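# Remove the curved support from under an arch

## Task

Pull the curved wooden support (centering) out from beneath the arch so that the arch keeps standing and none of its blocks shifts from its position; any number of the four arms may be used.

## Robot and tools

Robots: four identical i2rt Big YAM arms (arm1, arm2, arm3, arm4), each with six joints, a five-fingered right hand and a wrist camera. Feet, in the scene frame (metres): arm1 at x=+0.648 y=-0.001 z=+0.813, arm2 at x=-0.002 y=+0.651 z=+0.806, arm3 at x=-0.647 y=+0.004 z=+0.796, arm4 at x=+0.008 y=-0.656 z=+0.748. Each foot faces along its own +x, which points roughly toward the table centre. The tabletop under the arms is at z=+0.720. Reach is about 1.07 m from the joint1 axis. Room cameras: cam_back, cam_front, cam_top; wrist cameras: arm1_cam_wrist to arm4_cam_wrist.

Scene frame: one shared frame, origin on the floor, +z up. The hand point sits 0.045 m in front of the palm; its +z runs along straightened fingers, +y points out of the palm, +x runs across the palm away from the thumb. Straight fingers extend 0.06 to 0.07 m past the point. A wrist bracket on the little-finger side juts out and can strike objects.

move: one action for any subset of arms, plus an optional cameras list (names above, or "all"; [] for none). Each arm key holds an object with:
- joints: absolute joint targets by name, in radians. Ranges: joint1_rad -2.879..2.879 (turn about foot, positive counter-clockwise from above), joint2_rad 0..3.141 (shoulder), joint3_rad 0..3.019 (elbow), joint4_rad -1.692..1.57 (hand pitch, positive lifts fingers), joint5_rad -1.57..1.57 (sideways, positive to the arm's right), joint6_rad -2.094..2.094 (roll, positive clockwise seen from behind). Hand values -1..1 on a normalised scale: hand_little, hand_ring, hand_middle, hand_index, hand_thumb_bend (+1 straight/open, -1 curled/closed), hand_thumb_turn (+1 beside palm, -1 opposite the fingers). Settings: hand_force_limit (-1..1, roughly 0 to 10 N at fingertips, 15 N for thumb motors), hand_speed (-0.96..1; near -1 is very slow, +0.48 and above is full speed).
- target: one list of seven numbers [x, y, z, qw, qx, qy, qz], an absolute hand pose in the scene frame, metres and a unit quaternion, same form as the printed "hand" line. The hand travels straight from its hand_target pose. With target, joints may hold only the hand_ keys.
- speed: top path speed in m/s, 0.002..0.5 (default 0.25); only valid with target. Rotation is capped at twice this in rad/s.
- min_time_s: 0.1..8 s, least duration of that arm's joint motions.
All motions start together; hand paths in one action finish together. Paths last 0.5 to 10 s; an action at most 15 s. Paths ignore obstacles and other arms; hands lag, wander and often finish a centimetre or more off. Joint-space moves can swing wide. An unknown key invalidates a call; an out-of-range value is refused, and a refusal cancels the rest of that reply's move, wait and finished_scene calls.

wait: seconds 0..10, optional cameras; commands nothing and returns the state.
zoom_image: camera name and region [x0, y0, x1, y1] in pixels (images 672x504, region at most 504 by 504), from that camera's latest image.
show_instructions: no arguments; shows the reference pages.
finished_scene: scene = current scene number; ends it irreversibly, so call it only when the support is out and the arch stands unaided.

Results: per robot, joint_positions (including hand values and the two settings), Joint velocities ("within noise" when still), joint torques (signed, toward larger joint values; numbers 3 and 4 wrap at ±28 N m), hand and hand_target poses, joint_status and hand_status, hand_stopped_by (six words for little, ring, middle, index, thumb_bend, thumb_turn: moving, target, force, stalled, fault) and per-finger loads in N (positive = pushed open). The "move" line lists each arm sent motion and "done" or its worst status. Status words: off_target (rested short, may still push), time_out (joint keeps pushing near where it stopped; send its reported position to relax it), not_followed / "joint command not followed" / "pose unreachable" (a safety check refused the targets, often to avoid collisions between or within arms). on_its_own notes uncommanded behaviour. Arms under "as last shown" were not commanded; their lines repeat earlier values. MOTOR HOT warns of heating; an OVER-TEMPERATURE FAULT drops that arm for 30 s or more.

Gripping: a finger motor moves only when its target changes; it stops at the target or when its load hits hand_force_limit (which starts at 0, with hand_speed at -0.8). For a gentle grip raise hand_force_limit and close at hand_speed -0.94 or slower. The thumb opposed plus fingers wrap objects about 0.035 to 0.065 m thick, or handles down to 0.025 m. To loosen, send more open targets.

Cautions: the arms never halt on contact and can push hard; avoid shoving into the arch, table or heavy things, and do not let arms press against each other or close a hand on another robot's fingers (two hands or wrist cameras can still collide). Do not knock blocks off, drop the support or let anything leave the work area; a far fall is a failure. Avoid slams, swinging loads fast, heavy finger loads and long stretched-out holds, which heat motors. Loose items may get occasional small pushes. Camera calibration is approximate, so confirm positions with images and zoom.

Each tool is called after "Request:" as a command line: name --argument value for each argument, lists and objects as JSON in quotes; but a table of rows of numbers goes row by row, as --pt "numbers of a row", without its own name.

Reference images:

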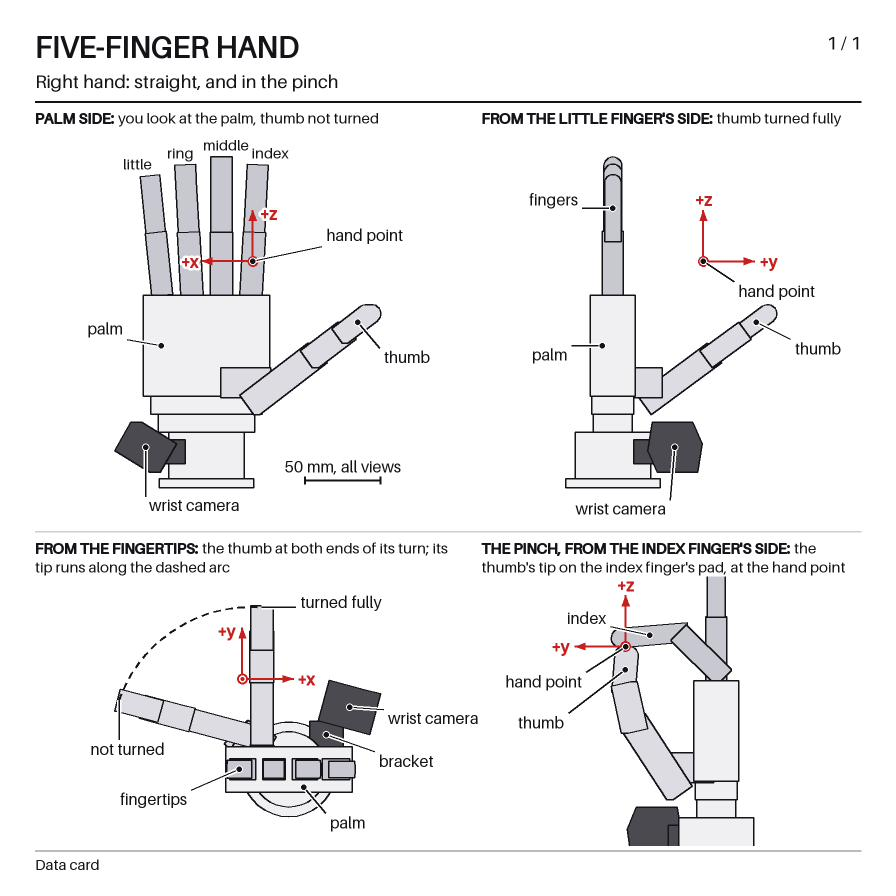

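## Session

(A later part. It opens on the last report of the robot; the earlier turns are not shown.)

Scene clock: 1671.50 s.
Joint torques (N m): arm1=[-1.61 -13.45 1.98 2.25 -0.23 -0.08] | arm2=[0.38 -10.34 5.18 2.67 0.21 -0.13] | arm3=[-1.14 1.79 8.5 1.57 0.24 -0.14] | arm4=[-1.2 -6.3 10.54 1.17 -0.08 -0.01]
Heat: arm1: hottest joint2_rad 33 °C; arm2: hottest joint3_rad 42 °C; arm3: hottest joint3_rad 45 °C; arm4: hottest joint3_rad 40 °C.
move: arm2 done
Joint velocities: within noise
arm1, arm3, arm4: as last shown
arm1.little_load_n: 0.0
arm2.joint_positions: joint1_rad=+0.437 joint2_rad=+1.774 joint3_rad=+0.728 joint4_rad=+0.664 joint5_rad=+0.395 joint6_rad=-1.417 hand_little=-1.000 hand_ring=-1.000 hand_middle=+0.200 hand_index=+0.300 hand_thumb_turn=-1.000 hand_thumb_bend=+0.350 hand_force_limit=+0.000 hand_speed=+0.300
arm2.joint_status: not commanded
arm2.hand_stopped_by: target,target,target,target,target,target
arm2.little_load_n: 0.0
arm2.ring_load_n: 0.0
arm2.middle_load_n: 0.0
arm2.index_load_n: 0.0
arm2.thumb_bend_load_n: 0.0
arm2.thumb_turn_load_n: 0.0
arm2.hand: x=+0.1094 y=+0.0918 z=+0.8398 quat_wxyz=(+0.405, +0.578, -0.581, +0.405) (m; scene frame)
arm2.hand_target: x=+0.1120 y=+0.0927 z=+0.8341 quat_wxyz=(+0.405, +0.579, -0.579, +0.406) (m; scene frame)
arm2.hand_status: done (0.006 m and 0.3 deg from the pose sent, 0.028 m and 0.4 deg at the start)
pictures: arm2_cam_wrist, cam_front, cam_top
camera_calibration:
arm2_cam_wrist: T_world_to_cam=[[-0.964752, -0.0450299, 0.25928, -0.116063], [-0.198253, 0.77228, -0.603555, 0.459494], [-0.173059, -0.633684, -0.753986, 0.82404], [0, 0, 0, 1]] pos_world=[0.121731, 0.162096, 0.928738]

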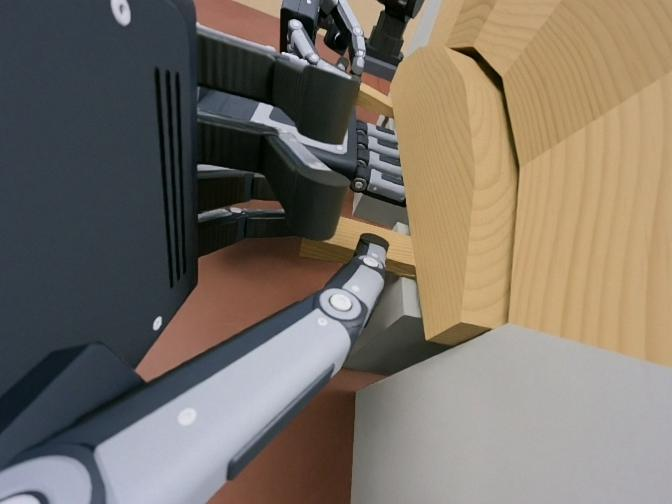

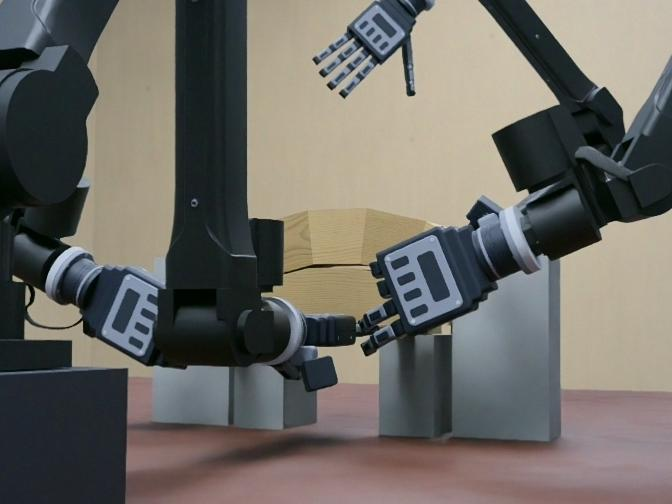

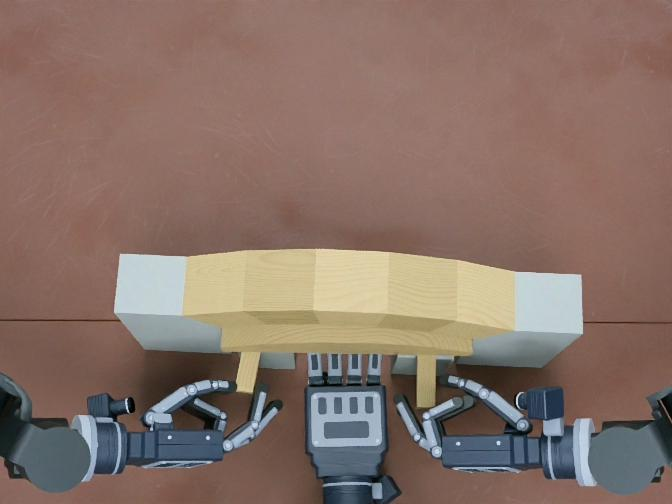

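Request:
move --arm2 '{"target": [0.112, 0.0925, 0.878, 0.4777, 0.5213, -0.5213, 0.4777], "speed": 0.15}'

Request:
move --arm2 '{"target": [0.112, 0.0925, 0.839, 0.4777, 0.5213, -0.5213, 0.4777], "speed": 0.08}' --cameras '["arm2_cam_wrist", "cam_top", "cam_front"]'

Request:
zoom_image --camera "cam_front" --region '[330, 240, 510, 380]'

Request:
zoom_image --camera "cam_top" --region '[340, 320, 520, 500]'

Scene clock: 1690.10 s.
Joint torques (N m): arm1=[-1.61 -13.39 1.99 2.25 -0.23 -0.08] | arm2=[0.73 -9.7 4.29 2.8 0.11 -0.19] | arm3=[-1.14 1.79 8.5 1.57 0.24 -0.14] | arm4=[-0.56 -6.89 10.59 1.32 -0.11 -0.02]
Heat: arm1: hottest joint2_rad 33 °C; arm2: hottest joint3_rad 41 °C; arm3: hottest joint3_rad 45 °C; arm4: hottest joint3_rad 40 °C.
move: arm2 done
Joint velocities: within noise
arm1.joint_positions: joint1_rad=-0.080 joint2_rad=+2.180 joint3_rad=+0.652 joint4_rad=+1.527 joint5_rad=-0.044 joint6_rad=+0.002 hand_little=+1.000 hand_ring=+1.000 hand_middle=+1.000 hand_index=+1.000 hand_thumb_turn=-1.000 hand_thumb_bend=-0.700 hand_force_limit=+0.000 hand_speed=+0.300
arm1.joint_status: not commanded
arm1.hand_stopped_by: target,target,target,target,target,target
arm1.little_load_n: -0.5
arm1.ring_load_n: -0.5
arm1.middle_load_n: 0.0
arm1.index_load_n: 0.0
arm1.thumb_bend_load_n: 0.5
arm1.thumb_turn_load_n: 0.0
arm1.hand: x=+0.0703 y=-0.0183 z=+0.7643 quat_wxyz=(+0.494, -0.503, -0.505, +0.499) (m; scene frame)
arm1.hand_target: x=+0.0658 y=-0.0141 z=+0.7868 quat_wxyz=(+0.510, -0.490, -0.491, +0.509) (m; scene frame)
arm1.hand_status: not commanded
arm2.joint_positions: joint1_rad=+0.451 joint2_rad=+1.811 joint3_rad=+0.666 joint4_rad=+1.053 joint5_rad=+0.439 joint6_rad=-1.522 hand_little=-1.000 hand_ring=-1.000 hand_middle=+0.200 hand_index=+0.300 hand_thumb_turn=-1.000 hand_thumb_bend=+0.350 hand_force_limit=+0.000 hand_speed=+0.300
arm2.joint_status: not commanded
arm2.hand_stopped_by: target,target,target,target,target,target
arm2.little_load_n: 0.0
arm2.ring_load_n: 0.0
arm2.middle_load_n: 0.0
arm2.index_load_n: 0.0
arm2.thumb_bend_load_n: 0.0
arm2.thumb_turn_load_n: 0.0
arm2.hand: x=+0.1073 y=+0.0891 z=+0.8860 quat_wxyz=(+0.478, +0.516, -0.525, +0.479) (m; scene frame)
arm2.hand_target: x=+0.1118 y=+0.0926 z=+0.8780 quat_wxyz=(+0.478, +0.521, -0.522, +0.478) (m; scene frame)
arm2.hand_status: done (0.010 m and 0.8 deg from the pose sent, 0.038 m and 15.1 deg at the start)
arm3: as last shown
arm4.joint_positions: joint1_rad=-0.480 joint2_rad=+1.630 joint3_rad=+0.669 joint4_rad=+0.478 joint5_rad=-0.416 joint6_rad=+1.386 hand_little=-1.000 hand_ring=-1.000 hand_middle=+0.420 hand_index=+0.032 hand_thumb_turn=-1.000 hand_thumb_bend=+0.051 hand_force_limit=+0.000 hand_speed=-0.900
arm4.joint_status: not commanded
arm4.hand_stopped_by: target,target,target,force,target,target
arm4.little_load_n: 0.0
arm4.ring_load_n: 0.0
arm4.middle_load_n: 0.5
arm4.index_load_n: 6.0
arm4.thumb_bend_load_n: 2.5
arm4.thumb_turn_load_n: 0.0
arm4.hand: x=+0.1134 y=-0.1080 z=+0.8450 quat_wxyz=(-0.366, +0.598, -0.600, -0.385) (m; scene frame)
arm4.hand_target: x=+0.1298 y=-0.0942 z=+0.8534 quat_wxyz=(-0.380, +0.596, -0.596, -0.380) (m; scene frame)
arm4.hand_status: not commanded
pictures: none

Scene clock: 1691.33 s.
Joint torques (N m): arm1=[-1.61 -13.45 1.99 2.25 -0.23 -0.08] | arm2=[0.85 -10.58 3.89 2.77 0.11 -0.19] | arm3=[-1.14 1.73 8.5 1.57 0.24 -0.14] | arm4=[-0.56 -8.29 10.66 1.39 -0.03 -0.11]
Heat: arm1: hottest joint2_rad 33 °C; arm2: hottest joint3_rad 41 °C; arm3: hottest joint3_rad 45 °C; arm4: hottest joint3_rad 40 °C.
move: arm2 done
Joint velocities: within noise
arm1, arm4: as last shown
arm1.little_load_n: 0.0
arm1.thumb_bend_load_n: 0.0
arm2.joint_positions: joint1_rad=+0.451 joint2_rad=+1.942 joint3_rad=+0.666 joint4_rad=+1.173 joint5_rad=+0.439 joint6_rad=-1.523 hand_little=-1.000 hand_ring=-1.000 hand_middle=+0.200 hand_index=+0.300 hand_thumb_turn=-1.000 hand_thumb_bend=+0.350 hand_force_limit=+0.000 hand_speed=+0.300
arm2.joint_status: not commanded
arm2.hand_stopped_by: target,target,target,target,target,target
arm2.little_load_n: 0.0
arm2.ring_load_n: 0.0
arm2.middle_load_n: 0.0
arm2.index_load_n: 0.0
arm2.thumb_bend_load_n: 0.0
arm2.thumb_turn_load_n: 0.0
arm2.hand: x=+0.1062 y=+0.0916 z=+0.8429 quat_wxyz=(+0.477, +0.519, -0.526, +0.476) (m; scene frame)
arm2.hand_target: x=+0.1119 y=+0.0926 z=+0.8391 quat_wxyz=(+0.478, +0.521, -0.522, +0.478) (m; scene frame)
arm2.hand_status: done (0.007 m and 0.7 deg from the pose sent, 0.047 m and 0.8 deg at the start)
arm3.joint_positions: joint1_rad=-0.835 joint2_rad=+0.622 joint3_rad=+1.408 joint4_rad=-1.574 joint5_rad=+0.250 joint6_rad=-1.336 hand_little=+1.000 hand_ring=+1.000 hand_middle=+1.000 hand_index=+1.000 hand_thumb_turn=+1.000 hand_thumb_bend=+1.000 hand_force_limit=+0.000 hand_speed=-0.800
arm3.joint_status: not commanded
arm3.hand_stopped_by: target,target,target,target,target,target
arm3.little_load_n: 0.0
arm3.ring_load_n: 0.0
arm3.middle_load_n: 0.0
arm3.index_load_n: 0.0
arm3.thumb_bend_load_n: -0.5
arm3.thumb_turn_load_n: 0.0
arm3.hand: x=-0.5958 y=-0.1853 z=+1.2645 quat_wxyz=(+0.223, +0.772, -0.498, +0.325) (m; scene frame)
arm3.hand_target: x=-0.5961 y=-0.1847 z=+1.2728 quat_wxyz=(+0.225, +0.768, -0.497, +0.335) (m; scene frame)
arm3.hand_status: not commanded
arm4.middle_load_n: 0.0
arm4.index_load_n: 5.5
pictures: arm2_cam_wrist, cam_front, cam_top
camera_calibration:
arm2_cam_wrist: T_world_to_cam=[[-0.965379, 0.0286453, 0.259273, -0.1266], [-0.192289, 0.593481, -0.781541, 0.626584], [-0.176261, -0.804338, -0.567426, 0.684525], [0, 0, 0, 1]] pos_world=[0.118923, 0.182351, 0.910941]

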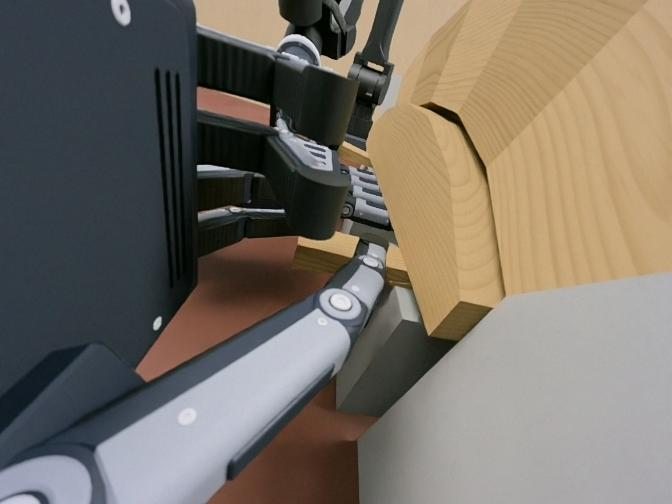

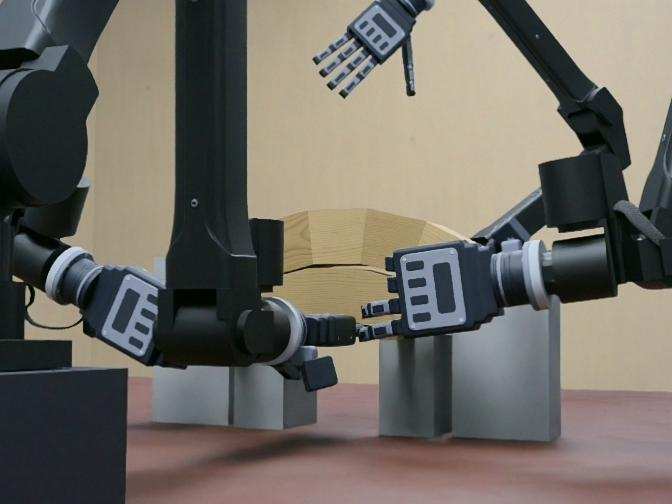

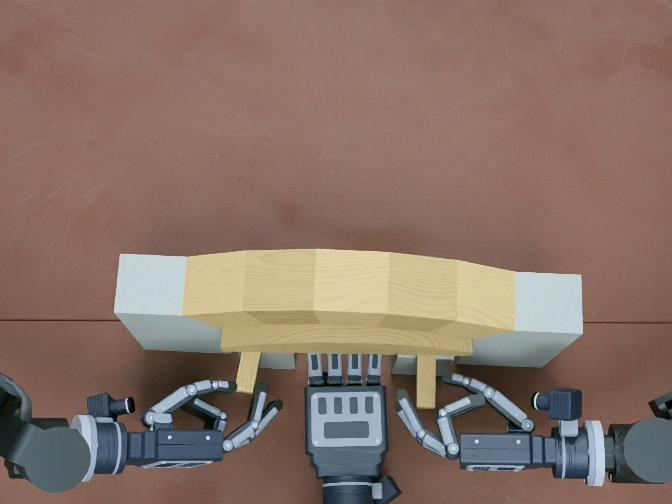

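Scaled by 2.800.

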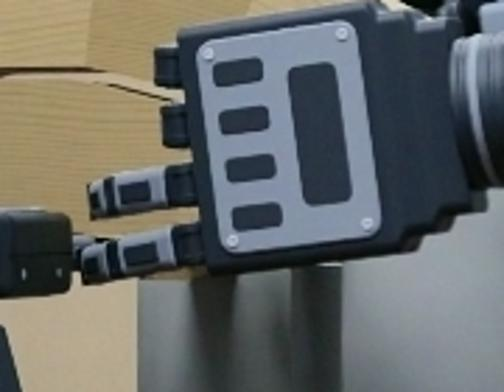

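Scaled by 2.800.

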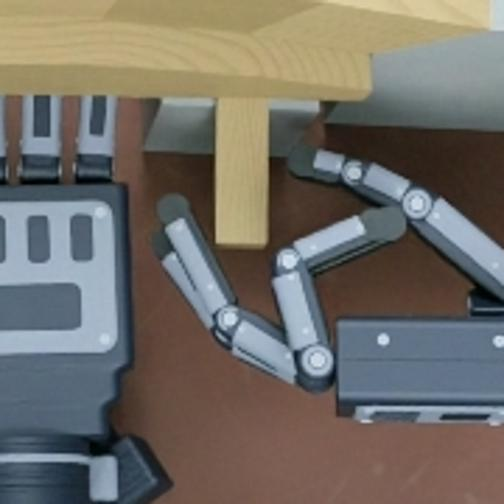

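Request:
move --arm2 '{"joints": {"hand_thumb_bend": 0.1, "hand_speed": -0.6}}'

Request:
move --arm2 '{"joints": {"hand_index": -0.6, "hand_speed": -0.9, "hand_force_limit": 0.0}}' --cameras '["arm2_cam_wrist", "cam_top", "cam_front"]'

Request:
zoom_image --camera "cam_top" --region '[340, 320, 520, 500]'

Request:
zoom_image --camera "cam_front" --region '[330, 240, 510, 380]'

Scene clock: 1700.87 s.
Joint torques (N m): arm1=[-1.61 -13.51 1.99 2.25 -0.23 -0.08] | arm2=[0.85 -10.58 3.9 2.78 0.11 -0.18] | arm3=[-1.14 1.73 8.49 1.57 0.24 -0.14] | arm4=[-0.73 -7.53 10.13 1.39 -0.01 -0.05]
Heat: arm1: hottest joint2_rad 33 °C; arm2: hottest joint3_rad 40 °C; arm3: hottest joint3_rad 45 °C; arm4: hottest joint3_rad 40 °C.
move: arm2 done
Joint velocities: within noise
arm1, arm3, arm4: as last shown
arm1.ring_load_n: 0.0
arm2.joint_positions: joint1_rad=+0.451 joint2_rad=+1.942 joint3_rad=+0.666 joint4_rad=+1.174 joint5_rad=+0.439 joint6_rad=-1.523 hand_little=-1.000 hand_ring=-1.000 hand_middle=+0.200 hand_index=+0.300 hand_thumb_turn=-1.000 hand_thumb_bend=+0.100 hand_force_limit=+0.000 hand_speed=-0.600
arm2.joint_status: all done
arm2.hand_stopped_by: target,target,target,target,target,target
arm2.little_load_n: 0.0
arm2.ring_load_n: 0.0
arm2.middle_load_n: 0.0
arm2.index_load_n: 0.0
arm2.thumb_bend_load_n: 0.0
arm2.thumb_turn_load_n: 0.5
arm2.hand: x=+0.1062 y=+0.0916 z=+0.8430 quat_wxyz=(+0.477, +0.519, -0.526, +0.476) (m; scene frame)
arm2.hand_target: x=+0.1119 y=+0.0926 z=+0.8391 quat_wxyz=(+0.478, +0.521, -0.521, +0.478) (m; scene frame)
arm2.hand_status: not commanded
arm3.thumb_bend_load_n: 0.0
pictures: none

Scene clock: 1704.27 s.
Joint torques (N m): arm1=[-1.61 -13.45 1.99 2.26 -0.23 -0.08] | arm2=[0.67 -10.58 3.89 2.76 0.11 -0.19] | arm3=[-1.14 1.79 8.49 1.57 0.24 -0.14] | arm4=[-0.62 -8.06 10.4 1.1 -0.11 -0.12]
Heat: arm1: hottest joint2_rad 33 °C; arm2: hottest joint3_rad 40 °C; arm3: hottest joint3_rad 45 °C; arm4: hottest joint3_rad 40 °C.
move: arm2 off_target
Joint velocities: within noise
arm1, arm3, arm4: as last shown
arm1.little_load_n: -0.5
arm1.hand_target: x=+0.0658 y=-0.0141 z=+0.7868 quat_wxyz=(+0.509, -0.490, -0.491, +0.509) (m; scene frame)
arm2.joint_positions: joint1_rad=+0.451 joint2_rad=+1.942 joint3_rad=+0.666 joint4_rad=+1.174 joint5_rad=+0.439 joint6_rad=-1.523 hand_little=-1.000 hand_ring=-1.000 hand_middle=+0.200 hand_index=-0.248 hand_thumb_turn=-1.000 hand_thumb_bend=+0.100 hand_force_limit=+0.000 hand_speed=-0.900
arm2.joint_status: hand_index off_target (ended at -0.248, target -0.600); the others done
arm2.hand_stopped_by: target,target,target,force,target,target
arm2.little_load_n: 0.0
arm2.ring_load_n: 0.0
arm2.middle_load_n: 0.0
arm2.index_load_n: 6.0
arm2.thumb_bend_load_n: 1.5
arm2.thumb_turn_load_n: 0.0
arm2.hand: x=+0.1067 y=+0.0917 z=+0.8430 quat_wxyz=(+0.477, +0.519, -0.526, +0.476) (m; scene frame)
arm2.hand_target: x=+0.1119 y=+0.0926 z=+0.8391 quat_wxyz=(+0.478, +0.521, -0.521, +0.478) (m; scene frame)
arm2.hand_status: not commanded
arm4.index_load_n: 6.0
arm4.thumb_bend_load_n: 3.0
pictures: arm2_cam_wrist, cam_front, cam_top
camera_calibration:
arm2_cam_wrist: T_world_to_cam=[[-0.965345, 0.0279949, 0.259473, -0.12638], [-0.19291, 0.59308, -0.781692, 0.626868], [-0.175771, -0.804657, -0.567126, 0.684385], [0, 0, 0, 1]] pos_world=[0.119224, 0.182451, 0.910942]

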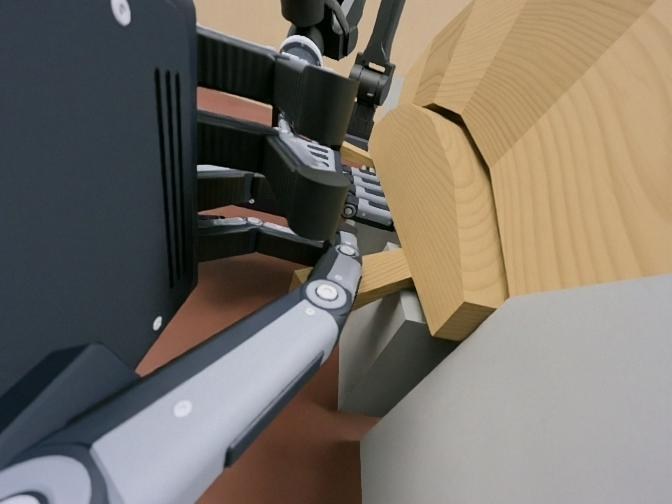

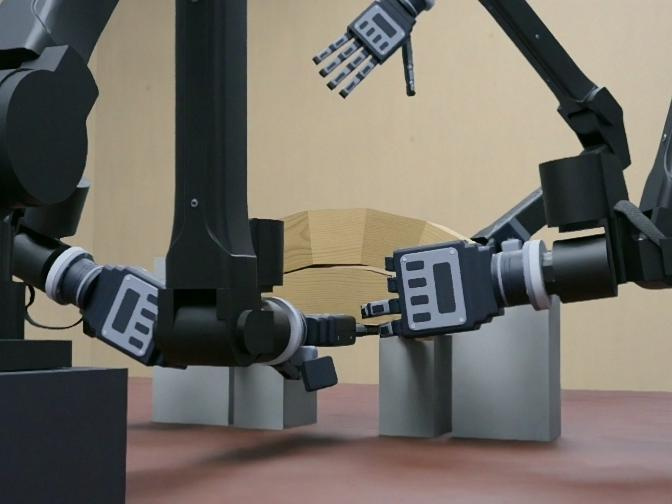

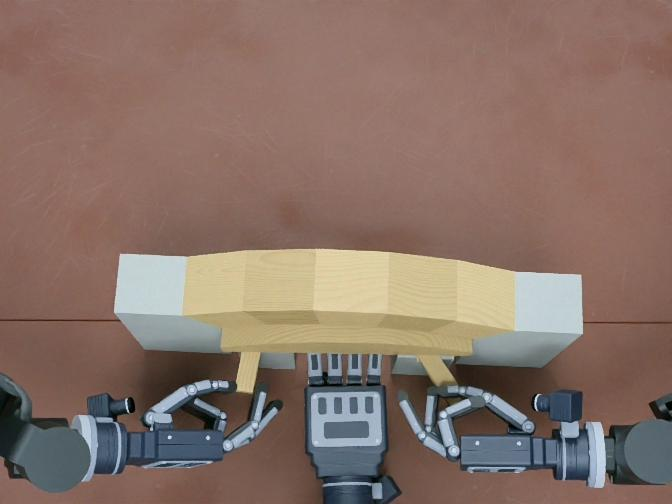

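Scaled by 2.800.

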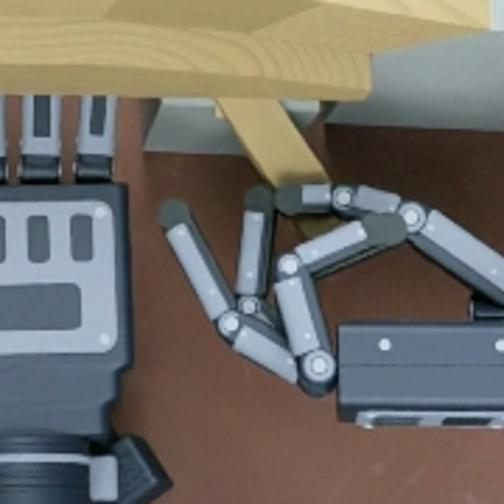

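Scaled by 2.800.

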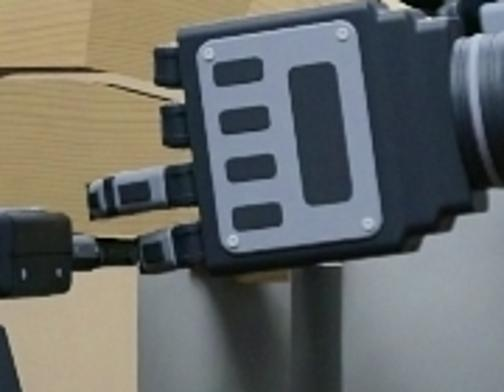

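Request:
move --arm2 '{"joints": {"hand_index": 0.3, "hand_speed": -0.5}}'

Request:
move --arm2 '{"target": [0.118, 0.10, 0.878, 0.4777, 0.5213, -0.5213, 0.4777], "speed": 0.1}'

Request:
move --arm2 '{"target": [0.118, 0.135, 0.834, 0.4777, 0.5213, -0.5213, 0.4777], "speed": 0.1}' --cameras '["arm2_cam_wrist", "cam_top", "cam_front"]'

Request:
zoom_image --camera "cam_top" --region '[340, 320, 520, 500]'

Request:
zoom_image --camera "cam_front" --region '[330, 240, 510, 380]'

Scene clock: 1719.10 s.
Joint torques (N m): arm1=[-1.67 -13.45 1.98 2.24 -0.23 -0.08] | arm2=[0.73 -10.52 3.9 2.77 0.11 -0.18] | arm3=[-1.14 1.73 8.49 1.55 0.24 -0.14] | arm4=[-0.32 -7.36 10.54 1.02 -0.02 -0.02]
Heat: arm1: hottest joint2_rad 33 °C; arm2: hottest joint3_rad 39 °C; arm3: hottest joint3_rad 45 °C; arm4: hottest joint3_rad 40 °C.
move: arm2 done
Joint velocities: within noise
arm1, arm3, arm4: as last shown
arm1.little_load_n: 0.0
arm2.joint_positions: joint1_rad=+0.451 joint2_rad=+1.942 joint3_rad=+0.666 joint4_rad=+1.174 joint5_rad=+0.439 joint6_rad=-1.524 hand_little=-1.000 hand_ring=-1.000 hand_middle=+0.200 hand_index=+0.300 hand_thumb_turn=-1.000 hand_thumb_bend=+0.100 hand_force_limit=+0.000 hand_speed=-0.500
arm2.joint_status: all done
arm2.hand_stopped_by: target,target,target,target,target,target
arm2.little_load_n: 0.0
arm2.ring_load_n: 0.0
arm2.middle_load_n: 0.0
arm2.index_load_n: 0.0
arm2.thumb_bend_load_n: 0.0
arm2.thumb_turn_load_n: 0.0
arm2.hand: x=+0.1067 y=+0.0917 z=+0.8430 quat_wxyz=(+0.477, +0.519, -0.526, +0.476) (m; scene frame)
arm2.hand_target: x=+0.1120 y=+0.0926 z=+0.8391 quat_wxyz=(+0.478, +0.521, -0.521, +0.478) (m; scene frame)
arm2.hand_status: not commanded
arm4.little_load_n: 0.5
pictures: none

Scene clock: 1720.27 s.
Joint torques (N m): arm1=[-1.61 -13.45 1.98 2.24 -0.24 -0.08] | arm2=[0.79 -12.45 3.89 1.36 0.12 -0.16] | arm3=[-1.14 1.73 8.5 1.57 0.24 -0.13] | arm4=[-0.03 -7.53 10.51 1.24 -0.08 -0.01]
Heat: arm1: hottest joint2_rad 33 °C; arm2: hottest joint3_rad 39 °C; arm3: hottest joint3_rad 45 °C; arm4: hottest joint3_rad 40 °C.
move: arm2 done
Joint velocities: within noise
arm1, arm3, arm4: as last shown
arm1.little_load_n: -0.5
arm1.ring_load_n: -0.5
arm2.joint_positions: joint1_rad=+0.472 joint2_rad=+1.839 joint3_rad=+0.655 joint4_rad=+1.094 joint5_rad=+0.460 joint6_rad=-1.524 hand_little=-1.000 hand_ring=-1.000 hand_middle=+0.200 hand_index=+0.300 hand_thumb_turn=-1.000 hand_thumb_bend=+0.100 hand_force_limit=+0.000 hand_speed=-0.500
arm2.joint_status: not commanded
arm2.hand_stopped_by: target,target,target,target,target,target
arm2.little_load_n: 0.0
arm2.ring_load_n: 0.0
arm2.middle_load_n: 0.0
arm2.index_load_n: 0.0
arm2.thumb_bend_load_n: 0.0
arm2.thumb_turn_load_n: 0.5
arm2.hand: x=+0.1139 y=+0.0960 z=+0.8769 quat_wxyz=(+0.479, +0.515, -0.524, +0.480) (m; scene frame)
arm2.hand_target: x=+0.1179 y=+0.1000 z=+0.8779 quat_wxyz=(+0.478, +0.521, -0.521, +0.478) (m; scene frame)
arm2.hand_status: done (0.006 m and 0.8 deg from the pose sent, 0.038 m and 0.6 deg at the start)
arm4.little_load_n: 0.0
arm4.index_load_n: 5.5
arm4.thumb_bend_load_n: 2.5
pictures: none

Scene clock: 1721.63 s.
Joint torques (N m): arm1=[-1.61 -13.39 1.98 2.25 -0.23 -0.08] | arm2=[0.62 -9.64 2.81 2.78 0.14 -0.11] | arm3=[-1.14 1.73 8.5 1.57 0.24 -0.14] | arm4=[-1.79 -8.06 10.48 1.1 -0.08 -0.1]
Heat: arm1: hottest joint2_rad 33 °C; arm2: hottest joint3_rad 39 °C; arm3: hottest joint3_rad 45 °C; arm4: hottest joint3_rad 40 °C.
move: arm2 done
Joint velocities: within noise
arm1, arm3, arm4: as last shown
arm1.ring_load_n: 0.0
arm2.joint_positions: joint1_rad=+0.515 joint2_rad=+1.929 joint3_rad=+0.576 joint4_rad=+1.253 joint5_rad=+0.502 joint6_rad=-1.524 hand_little=-1.000 hand_ring=-1.000 hand_middle=+0.200 hand_index=+0.300 hand_thumb_turn=-1.000 hand_thumb_bend=+0.100 hand_force_limit=+0.000 hand_speed=-0.500
arm2.joint_status: not commanded
arm2.hand_stopped_by: target,target,target,target,target,target
arm2.little_load_n: 0.0
arm2.ring_load_n: 0.0
arm2.middle_load_n: 0.0
arm2.index_load_n: 0.0
arm2.thumb_bend_load_n: 0.0
arm2.thumb_turn_load_n: 0.5
arm2.hand: x=+0.1140 y=+0.1317 z=+0.8397 quat_wxyz=(+0.479, +0.519, -0.523, +0.476) (m; scene frame)
arm2.hand_target: x=+0.1179 y=+0.1351 z=+0.8340 quat_wxyz=(+0.478, +0.521, -0.522, +0.478) (m; scene frame)
arm2.hand_status: done (0.008 m and 0.4 deg from the pose sent, 0.058 m and 0.8 deg at the start)
arm3.middle_load_n: -0.5
pictures: arm2_cam_wrist, cam_front, cam_top
camera_calibration:
arm2_cam_wrist: T_world_to_cam=[[-0.964092, 0.0286447, 0.264019, -0.123614], [-0.197151, 0.58888, -0.783806, 0.604861], [-0.177927, -0.807713, -0.562087, 0.712384], [0, 0, 0, 1]] pos_world=[0.126827, 0.222752, 0.907152]

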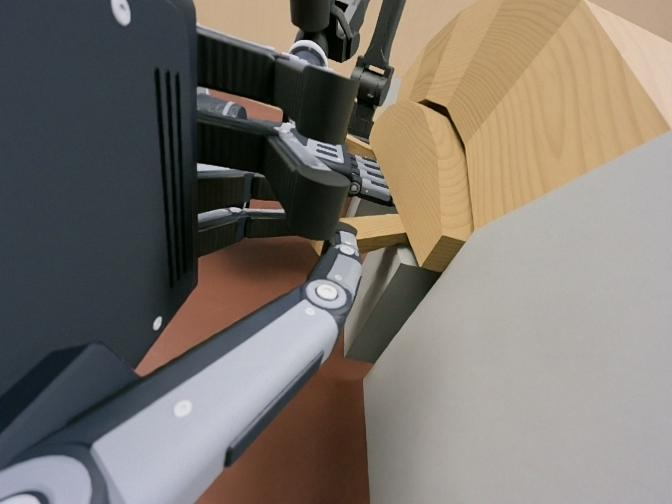

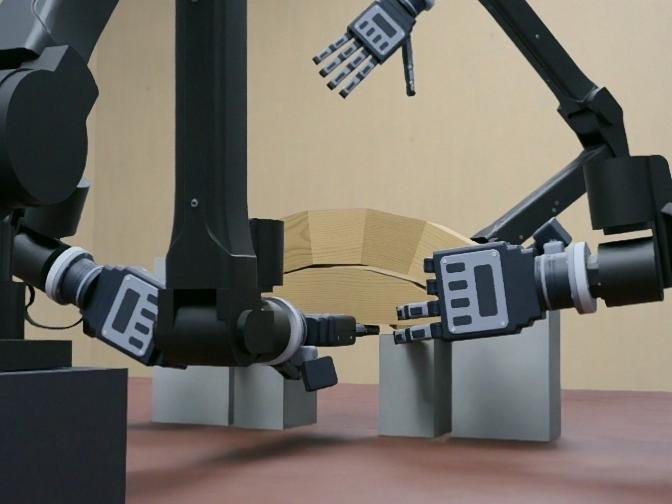

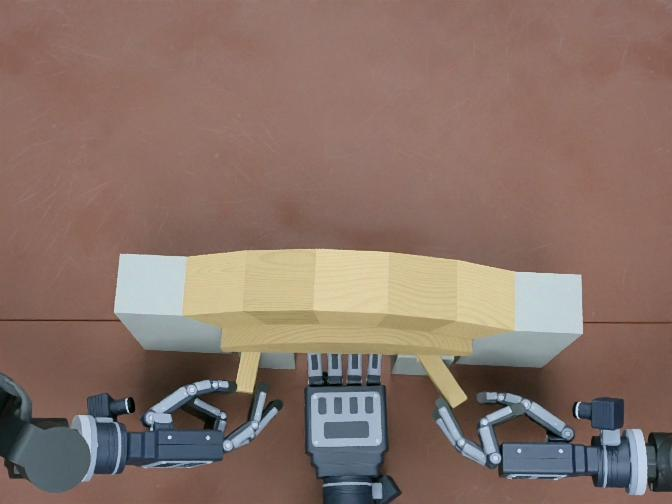

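Scaled by 2.800.

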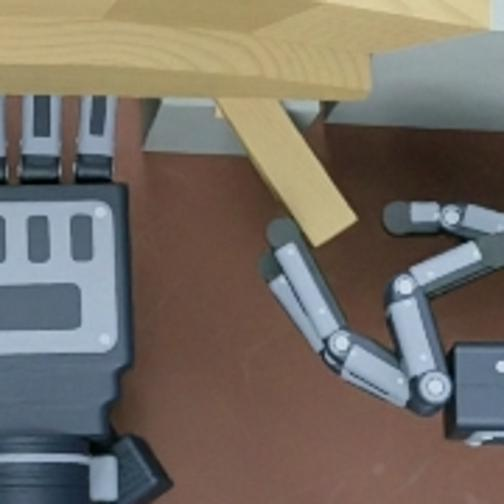

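Scaled by 2.800.

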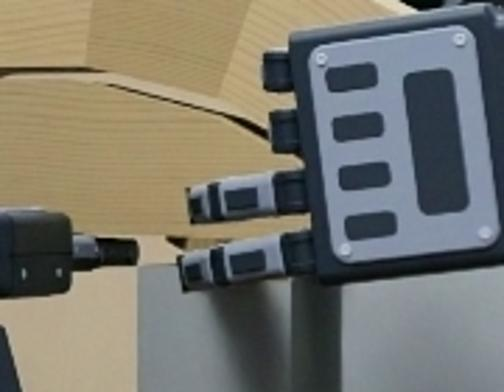

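Request:
move --arm2 '{"joints": {"hand_index": 0.12, "hand_middle": 0.12}}'

Request:
move --arm2 '{"target": [0.116, 0.095, 0.836, 0.4777, 0.5213, -0.5213, 0.4777], "speed": 0.05}' --cameras '["arm2_cam_wrist", "cam_top", "cam_front"]'

Request:
zoom_image --camera "cam_top" --region '[340, 320, 520, 500]'

Request:
zoom_image --camera "cam_front" --region '[330, 240, 510, 380]'

Scene clock: 1736.70 s.
Joint torques (N m): arm1=[-1.61 -13.45 1.99 2.25 -0.23 -0.08] | arm2=[0.73 -9.58 2.88 2.77 0.11 -0.12] | arm3=[-1.08 1.73 8.5 1.57 0.24 -0.13] | arm4=[-0.85 -8 10.47 1.25 -0.04 -0.01]
Heat: arm1: hottest joint2_rad 33 °C; arm2: hottest joint3_rad 38 °C; arm3: hottest joint3_rad 45 °C; arm4: hottest joint3_rad 40 °C.
move: arm2 done
Joint velocities: within noise
arm1, arm3, arm4: as last shown
arm2.joint_positions: joint1_rad=+0.515 joint2_rad=+1.929 joint3_rad=+0.576 joint4_rad=+1.253 joint5_rad=+0.502 joint6_rad=-1.524 hand_little=-1.000 hand_ring=-1.000 hand_middle=+0.120 hand_index=+0.120 hand_thumb_turn=-1.000 hand_thumb_bend=+0.100 hand_force_limit=+0.000 hand_speed=-0.500
arm2.joint_status: all done
arm2.hand_stopped_by: target,target,target,target,target,target
arm2.little_load_n: 0.0
arm2.ring_load_n: 0.0
arm2.middle_load_n: 0.0
arm2.index_load_n: 0.0
arm2.thumb_bend_load_n: 0.0
arm2.thumb_turn_load_n: 0.0
arm2.hand: x=+0.1140 y=+0.1317 z=+0.8397 quat_wxyz=(+0.479, +0.519, -0.523, +0.476) (m; scene frame)
arm2.hand_target: x=+0.1179 y=+0.1351 z=+0.8340 quat_wxyz=(+0.478, +0.521, -0.522, +0.478) (m; scene frame)
arm2.hand_status: not commanded
arm3.middle_load_n: 0.0
pictures: none

Scene clock: 1738.03 s.
Joint torques (N m): arm1=[-1.67 -13.45 1.99 2.25 -0.23 -0.08] | arm2=[-0.97 -10.29 5.38 1.35 -0.15 -0.17] | arm3=[-1.14 1.73 8.49 1.57 0.24 -0.14] | arm4=[-1.26 -7.12 10.47 1.13 -0.04 -0.09]
Heat: arm1: hottest joint2_rad 33 °C; arm2: hottest joint3_rad 38 °C; arm3: hottest joint3_rad 45 °C; arm4: hottest joint3_rad 40 °C.
move: arm2 off_target
Joint velocities: within noise
arm1.joint_positions: joint1_rad=-0.080 joint2_rad=+2.180 joint3_rad=+0.652 joint4_rad=+1.527 joint5_rad=-0.044 joint6_rad=+0.002 hand_little=+1.000 hand_ring=+1.000 hand_middle=+1.000 hand_index=+1.000 hand_thumb_turn=-1.000 hand_thumb_bend=-0.700 hand_force_limit=+0.000 hand_speed=+0.300
arm1.joint_status: not commanded
arm1.hand_stopped_by: target,target,target,target,target,target
arm1.little_load_n: -0.5
arm1.ring_load_n: 0.0
arm1.middle_load_n: 0.0
arm1.index_load_n: 0.0
arm1.thumb_bend_load_n: 0.0
arm1.thumb_turn_load_n: 0.0
arm1.hand: x=+0.0703 y=-0.0183 z=+0.7643 quat_wxyz=(+0.494, -0.503, -0.505, +0.499) (m; scene frame)
arm1.hand_target: x=+0.0658 y=-0.0141 z=+0.7868 quat_wxyz=(+0.509, -0.490, -0.491, +0.509) (m; scene frame)
arm1.hand_status: not commanded
arm2.joint_positions: joint1_rad=+0.484 joint2_rad=+1.949 joint3_rad=+0.641 joint4_rad=+1.218 joint5_rad=+0.458 joint6_rad=-1.524 hand_little=-1.000 hand_ring=-1.000 hand_middle=+0.120 hand_index=+0.120 hand_thumb_turn=-1.000 hand_thumb_bend=+0.100 hand_force_limit=+0.000 hand_speed=-0.500
arm2.joint_status: not commanded
arm2.hand_stopped_by: target,target,target,target,target,target
arm2.little_load_n: 0.0
arm2.ring_load_n: 0.5
arm2.middle_load_n: 0.0
arm2.index_load_n: 0.0
arm2.thumb_bend_load_n: 0.0
arm2.thumb_turn_load_n: 0.5
arm2.hand: x=+0.1172 y=+0.1042 z=+0.8415 quat_wxyz=(+0.476, +0.519, -0.520, +0.483) (m; scene frame)
arm2.hand_target: x=+0.1158 y=+0.0953 z=+0.8362 quat_wxyz=(+0.478, +0.521, -0.521, +0.478) (m; scene frame)
arm2.hand_status: off_target (0.011 m and 0.7 deg from the pose sent, 0.037 m and 0.4 deg at the start)
arm3: as last shown
arm3.middle_load_n: 0.5
arm4.joint_positions: joint1_rad=-0.480 joint2_rad=+1.630 joint3_rad=+0.669 joint4_rad=+0.478 joint5_rad=-0.416 joint6_rad=+1.386 hand_little=-1.000 hand_ring=-1.000 hand_middle=+0.420 hand_index=+0.032 hand_thumb_turn=-1.000 hand_thumb_bend=+0.051 hand_force_limit=+0.000 hand_speed=-0.900
arm4.joint_status: not commanded
arm4.hand_stopped_by: target,target,target,force,target,target
arm4.little_load_n: 0.0
arm4.ring_load_n: 0.0
arm4.middle_load_n: 0.0
arm4.index_load_n: 5.5
arm4.thumb_bend_load_n: 2.5
arm4.thumb_turn_load_n: 0.0
arm4.hand: x=+0.1134 y=-0.1080 z=+0.8450 quat_wxyz=(-0.366, +0.598, -0.600, -0.385) (m; scene frame)
arm4.hand_target: x=+0.1298 y=-0.0942 z=+0.8534 quat_wxyz=(-0.380, +0.596, -0.596, -0.380) (m; scene frame)
arm4.hand_status: not commanded
pictures: arm2_cam_wrist, cam_front, cam_top
camera_calibration:
arm2_cam_wrist: T_world_to_cam=[[-0.966588, 0.0182565, 0.255683, -0.111777], [-0.197932, 0.580651, -0.789726, 0.628978], [-0.16288, -0.813948, -0.557637, 0.686923], [0, 0, 0, 1]] pos_world=[0.128338, 0.195943, 0.908353]

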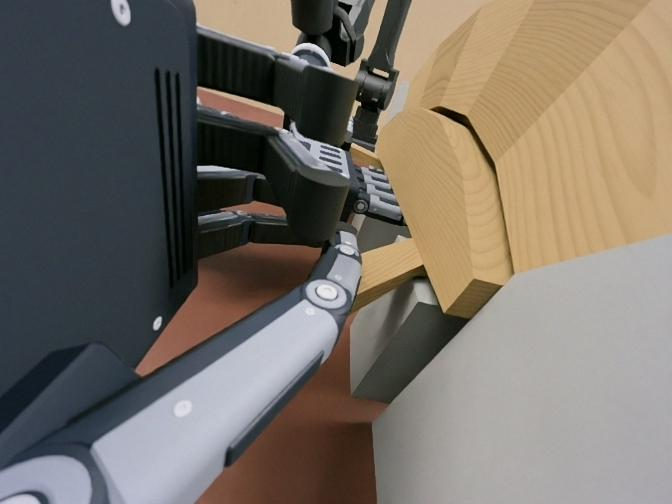

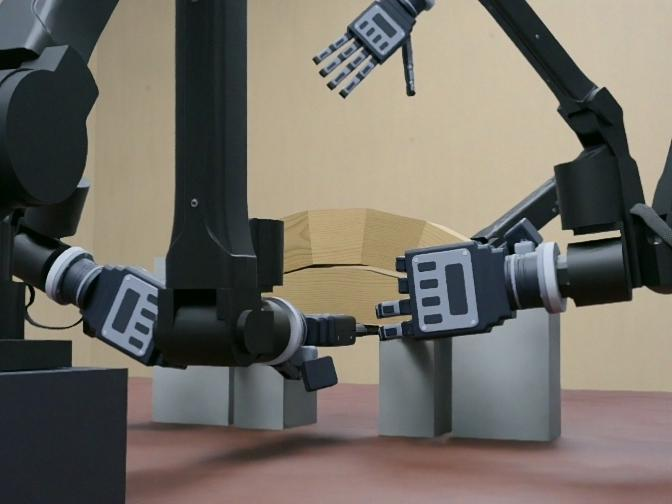

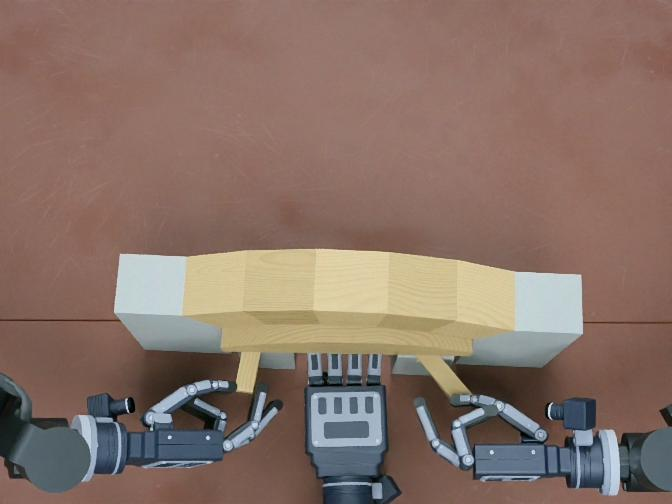

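Scaled by 2.800.

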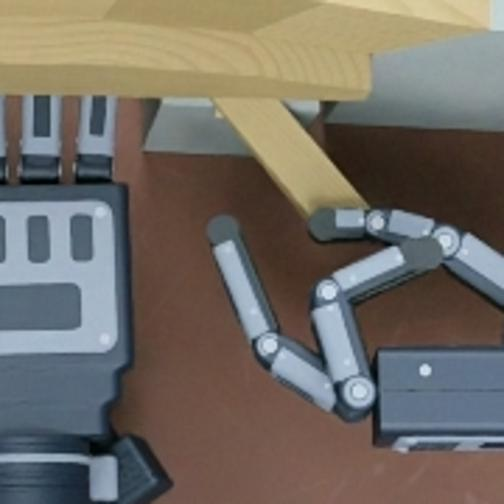

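Scaled by 2.800.

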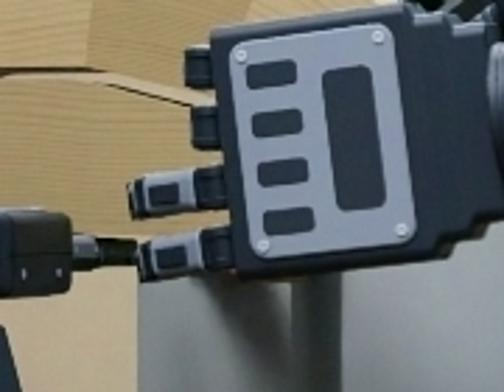

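Request:
move --arm2 '{"target": [0.118, 0.105, 0.870, 0.4777, 0.5213, -0.5213, 0.4777], "speed": 0.12}'

Request:
move --arm2 '{"target": [0.116, 0.138, 0.827, 0.4777, 0.5213, -0.5213, 0.4777], "speed": 0.12}'

Request:
move --arm2 '{"target": [0.114, 0.090, 0.827, 0.4777, 0.5213, -0.5213, 0.4777], "speed": 0.06}' --cameras '["arm2_cam_wrist", "cam_top", "cam_front"]'

Request:
zoom_image --camera "cam_top" --region '[340, 320, 520, 500]'

Request:
zoom_image --camera "cam_front" --region '[330, 240, 510, 380]'

Scene clock: 1749.47 s.
Joint torques (N m): arm1=[-1.61 -13.39 1.98 2.25 -0.24 -0.08] | arm2=[0.26 -12.34 3.79 1.42 0.11 -0.15] | arm3=[-1.14 1.73 8.49 1.57 0.25 -0.14] | arm4=[-0.09 -7.59 10.61 1.28 -0.01 -0.09]
Heat: arm1: hottest joint2_rad 33 °C; arm2: hottest joint3_rad 38 °C; arm3: hottest joint3_rad 45 °C; arm4: hottest joint3_rad 40 °C.
move: arm2 done
Joint velocities: within noise
arm1, arm4: as last shown
arm1.joint_positions: joint1_rad=-0.080 joint2_rad=+2.179 joint3_rad=+0.652 joint4_rad=+1.527 joint5_rad=-0.044 joint6_rad=+0.002 hand_little=+1.000 hand_ring=+1.000 hand_middle=+1.000 hand_index=+1.000 hand_thumb_turn=-1.000 hand_thumb_bend=-0.700 hand_force_limit=+0.000 hand_speed=+0.300
arm1.little_load_n: 0.0
arm1.hand: x=+0.0702 y=-0.0181 z=+0.7645 quat_wxyz=(+0.494, -0.503, -0.505, +0.499) (m; scene frame)
arm1.hand_target: x=+0.0658 y=-0.0140 z=+0.7867 quat_wxyz=(+0.510, -0.490, -0.491, +0.509) (m; scene frame)
arm2.joint_positions: joint1_rad=+0.484 joint2_rad=+1.859 joint3_rad=+0.641 joint4_rad=+1.126 joint5_rad=+0.466 joint6_rad=-1.524 hand_little=-1.000 hand_ring=-1.000 hand_middle=+0.120 hand_index=+0.120 hand_thumb_turn=-1.000 hand_thumb_bend=+0.100 hand_force_limit=+0.000 hand_speed=-0.500
arm2.joint_status: not commanded
arm2.hand_stopped_by: target,target,target,target,target,target
arm2.little_load_n: 0.5
arm2.ring_load_n: 0.0
arm2.middle_load_n: 0.0
arm2.index_load_n: 0.0
arm2.thumb_bend_load_n: 0.0
arm2.thumb_turn_load_n: 0.0
arm2.hand: x=+0.1168 y=+0.1024 z=+0.8685 quat_wxyz=(+0.478, +0.518, -0.522, +0.481) (m; scene frame)
arm2.hand_target: x=+0.1180 y=+0.1050 z=+0.8700 quat_wxyz=(+0.478, +0.521, -0.521, +0.478) (m; scene frame)
arm2.hand_status: done (0.003 m and 0.5 deg from the pose sent, 0.029 m and 0.7 deg at the start)
arm3.joint_positions: joint1_rad=-0.835 joint2_rad=+0.622 joint3_rad=+1.408 joint4_rad=-1.574 joint5_rad=+0.250 joint6_rad=-1.336 hand_little=+1.000 hand_ring=+1.000 hand_middle=+1.000 hand_index=+1.000 hand_thumb_turn=+1.000 hand_thumb_bend=+1.000 hand_force_limit=+0.000 hand_speed=-0.800
arm3.joint_status: not commanded
arm3.hand_stopped_by: target,target,target,target,target,target
arm3.little_load_n: 0.0
arm3.ring_load_n: 0.0
arm3.middle_load_n: 0.0
arm3.index_load_n: 0.0
arm3.thumb_bend_load_n: 0.0
arm3.thumb_turn_load_n: 0.0
arm3.hand: x=-0.5958 y=-0.1853 z=+1.2645 quat_wxyz=(+0.223, +0.772, -0.498, +0.325) (m; scene frame)
arm3.hand_target: x=-0.5961 y=-0.1847 z=+1.2728 quat_wxyz=(+0.225, +0.768, -0.497, +0.335) (m; scene frame)
arm3.hand_status: not commanded
arm4.joint_positions: joint1_rad=-0.481 joint2_rad=+1.630 joint3_rad=+0.669 joint4_rad=+0.478 joint5_rad=-0.416 joint6_rad=+1.386 hand_little=-1.000 hand_ring=-1.000 hand_middle=+0.420 hand_index=+0.032 hand_thumb_turn=-1.000 hand_thumb_bend=+0.051 hand_force_limit=+0.000 hand_speed=-0.900
arm4.thumb_turn_load_n: 0.5
arm4.hand: x=+0.1136 y=-0.1080 z=+0.8450 quat_wxyz=(-0.366, +0.598, -0.600, -0.385) (m; scene frame)
arm4.hand_target: x=+0.1299 y=-0.0942 z=+0.8535 quat_wxyz=(-0.380, +0.596, -0.596, -0.380) (m; scene frame)
pictures: none

Scene clock: 1750.70 s.
Joint torques (N m): arm1=[-1.61 -13.33 2.13 2.24 -0.23 -0.08] | arm2=[0.85 -9.47 2.61 2.74 0.12 -0.11] | arm3=[-1.08 1.73 8.49 1.58 0.24 -0.14] | arm4=[-0.03 -7.94 10.3 1.16 -0.04 -0.09]
Heat: arm1: hottest joint2_rad 33 °C; arm2: hottest joint3_rad 38 °C; arm3: hottest joint3_rad 45 °C; arm4: hottest joint3_rad 40 °C.
move: arm2 done
Joint velocities: within noise
arm1, arm3, arm4: as last shown
arm1.joint_positions: joint1_rad=-0.080 joint2_rad=+2.179 joint3_rad=+0.650 joint4_rad=+1.528 joint5_rad=-0.044 joint6_rad=+0.002 hand_little=+1.000 hand_ring=+1.000 hand_middle=+1.000 hand_index=+1.000 hand_thumb_turn=-1.000 hand_thumb_bend=-0.700 hand_force_limit=+0.000 hand_speed=+0.300
arm1.little_load_n: -0.5
arm1.hand: x=+0.0709 y=-0.0181 z=+0.7646 quat_wxyz=(+0.494, -0.503, -0.505, +0.499) (m; scene frame)
arm1.hand_target: x=+0.0658 y=-0.0140 z=+0.7869 quat_wxyz=(+0.510, -0.490, -0.491, +0.509) (m; scene frame)
arm2.joint_positions: joint1_rad=+0.514 joint2_rad=+1.951 joint3_rad=+0.569 joint4_rad=+1.283 joint5_rad=+0.501 joint6_rad=-1.524 hand_little=-1.000 hand_ring=-1.000 hand_middle=+0.120 hand_index=+0.120 hand_thumb_turn=-1.000 hand_thumb_bend=+0.100 hand_force_limit=+0.000 hand_speed=-0.500
arm2.joint_status: not commanded
arm2.hand_stopped_by: target,target,target,target,target,target
arm2.little_load_n: 0.0
arm2.ring_load_n: 0.0
arm2.middle_load_n: 0.0
arm2.index_load_n: 0.0
arm2.thumb_bend_load_n: 0.0
arm2.thumb_turn_load_n: 0.0
arm2.hand: x=+0.1120 y=+0.1345 z=+0.8332 quat_wxyz=(+0.479, +0.519, -0.523, +0.476) (m; scene frame)
arm2.hand_target: x=+0.1158 y=+0.1380 z=+0.8271 quat_wxyz=(+0.478, +0.521, -0.522, +0.478) (m; scene frame)
arm2.hand_status: done (0.008 m and 0.4 deg from the pose sent, 0.055 m and 0.5 deg at the start)
arm4.ring_load_n: 0.5
arm4.thumb_turn_load_n: 0.0
arm4.hand: x=+0.1138 y=-0.1081 z=+0.8450 quat_wxyz=(-0.366, +0.598, -0.600, -0.385) (m; scene frame)
pictures: none

Scene clock: 1752.07 s.
Joint torques (N m): arm1=[-1.61 -13.33 2.14 2.24 -0.23 -0.08] | arm2=[-1.61 -10.29 5.14 1.36 -0.04 -0.18] | arm3=[-1.14 1.73 8.49 1.58 0.25 -0.14] | arm4=[-1.03 -7.65 10.35 1.32 -0.05 -0.01]
Heat: arm1: hottest joint2_rad 33 °C; arm2: hottest joint3_rad 38 °C; arm3: hottest joint3_rad 45 °C; arm4: hottest joint3_rad 40 °C.
move: arm2 off_target
Joint velocities: within noise
arm1, arm3, arm4: as last shown
arm1.middle_load_n: -0.5
arm1.hand_target: x=+0.0658 y=-0.0140 z=+0.7869 quat_wxyz=(+0.510, -0.489, -0.491, +0.509) (m; scene frame)
arm2.joint_positions: joint1_rad=+0.480 joint2_rad=+1.981 joint3_rad=+0.657 joint4_rad=+1.238 joint5_rad=+0.445 joint6_rad=-1.524 hand_little=-1.000 hand_ring=-1.000 hand_middle=+0.120 hand_index=+0.120 hand_thumb_turn=-1.000 hand_thumb_bend=+0.100 hand_force_limit=+0.000 hand_speed=-0.500
arm2.joint_status: not commanded
arm2.hand_stopped_by: target,target,target,target,target,target
arm2.little_load_n: 0.0
arm2.ring_load_n: 0.0
arm2.middle_load_n: 0.0
arm2.index_load_n: 0.0
arm2.thumb_bend_load_n: -0.5
arm2.thumb_turn_load_n: 0.0
arm2.hand: x=+0.1197 y=+0.0988 z=+0.8341 quat_wxyz=(+0.474, +0.520, -0.518, +0.487) (m; scene frame)
arm2.hand_target: x=+0.1138 y=+0.0905 z=+0.8271 quat_wxyz=(+0.478, +0.521, -0.521, +0.478) (m; scene frame)
arm2.hand_status: off_target (0.013 m and 1.2 deg from the pose sent, 0.045 m and 0.4 deg at the start)
arm3.ring_load_n: -0.5
arm3.thumb_turn_load_n: -0.5
arm4.ring_load_n: 0.0
arm4.index_load_n: 6.0
pictures: arm2_cam_wrist, cam_front, cam_top
camera_calibration:
arm2_cam_wrist: T_world_to_cam=[[-0.967401, 0.0103512, 0.253037, -0.104259], [-0.20109, 0.575956, -0.792362, 0.629842], [-0.15394, -0.817415, -0.555099, 0.675935], [0, 0, 0, 1]] pos_world=[0.129848, 0.190837, 0.900655]

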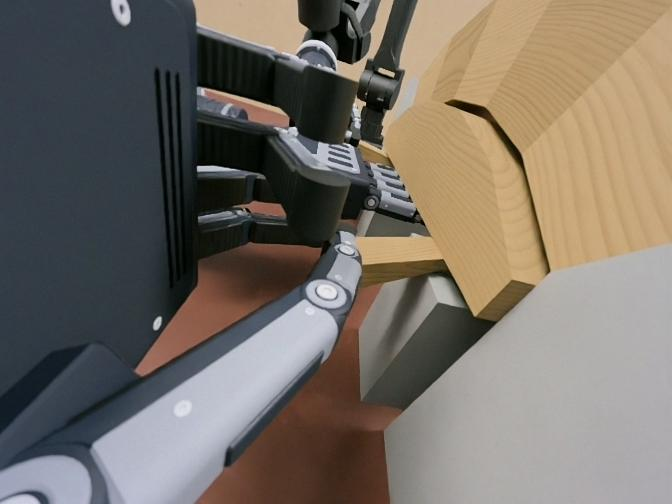

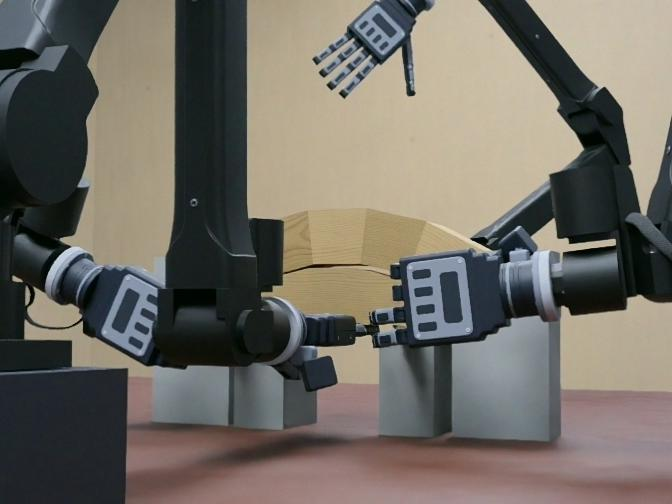

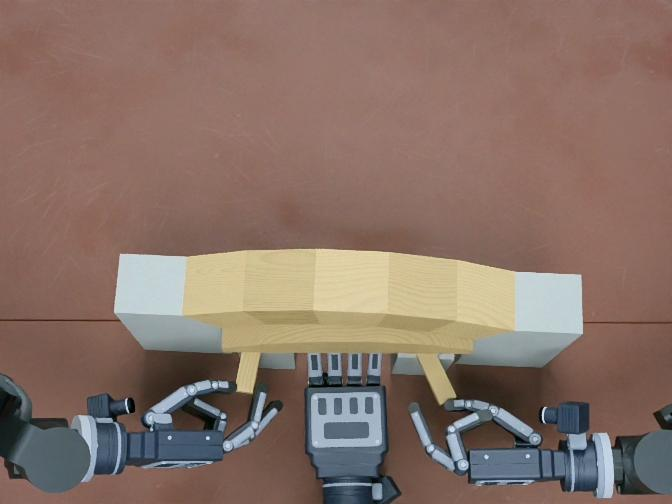

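Scaled by 2.800.

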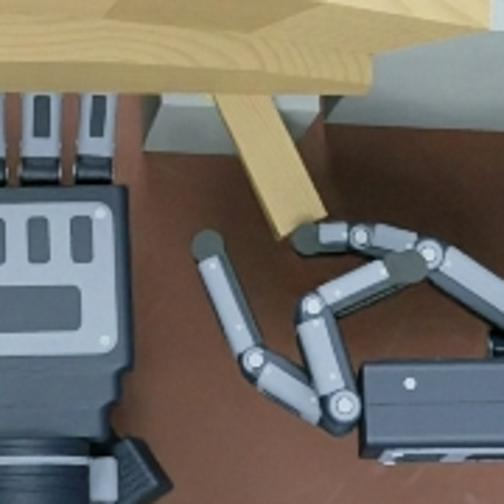

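Scaled by 2.800.

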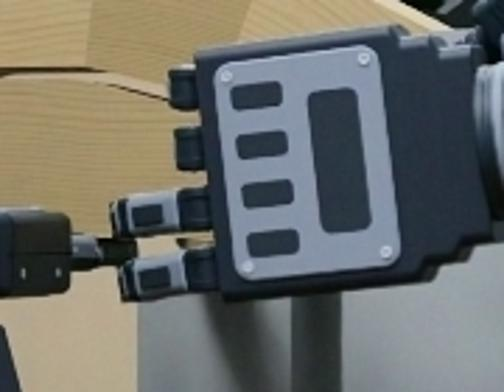

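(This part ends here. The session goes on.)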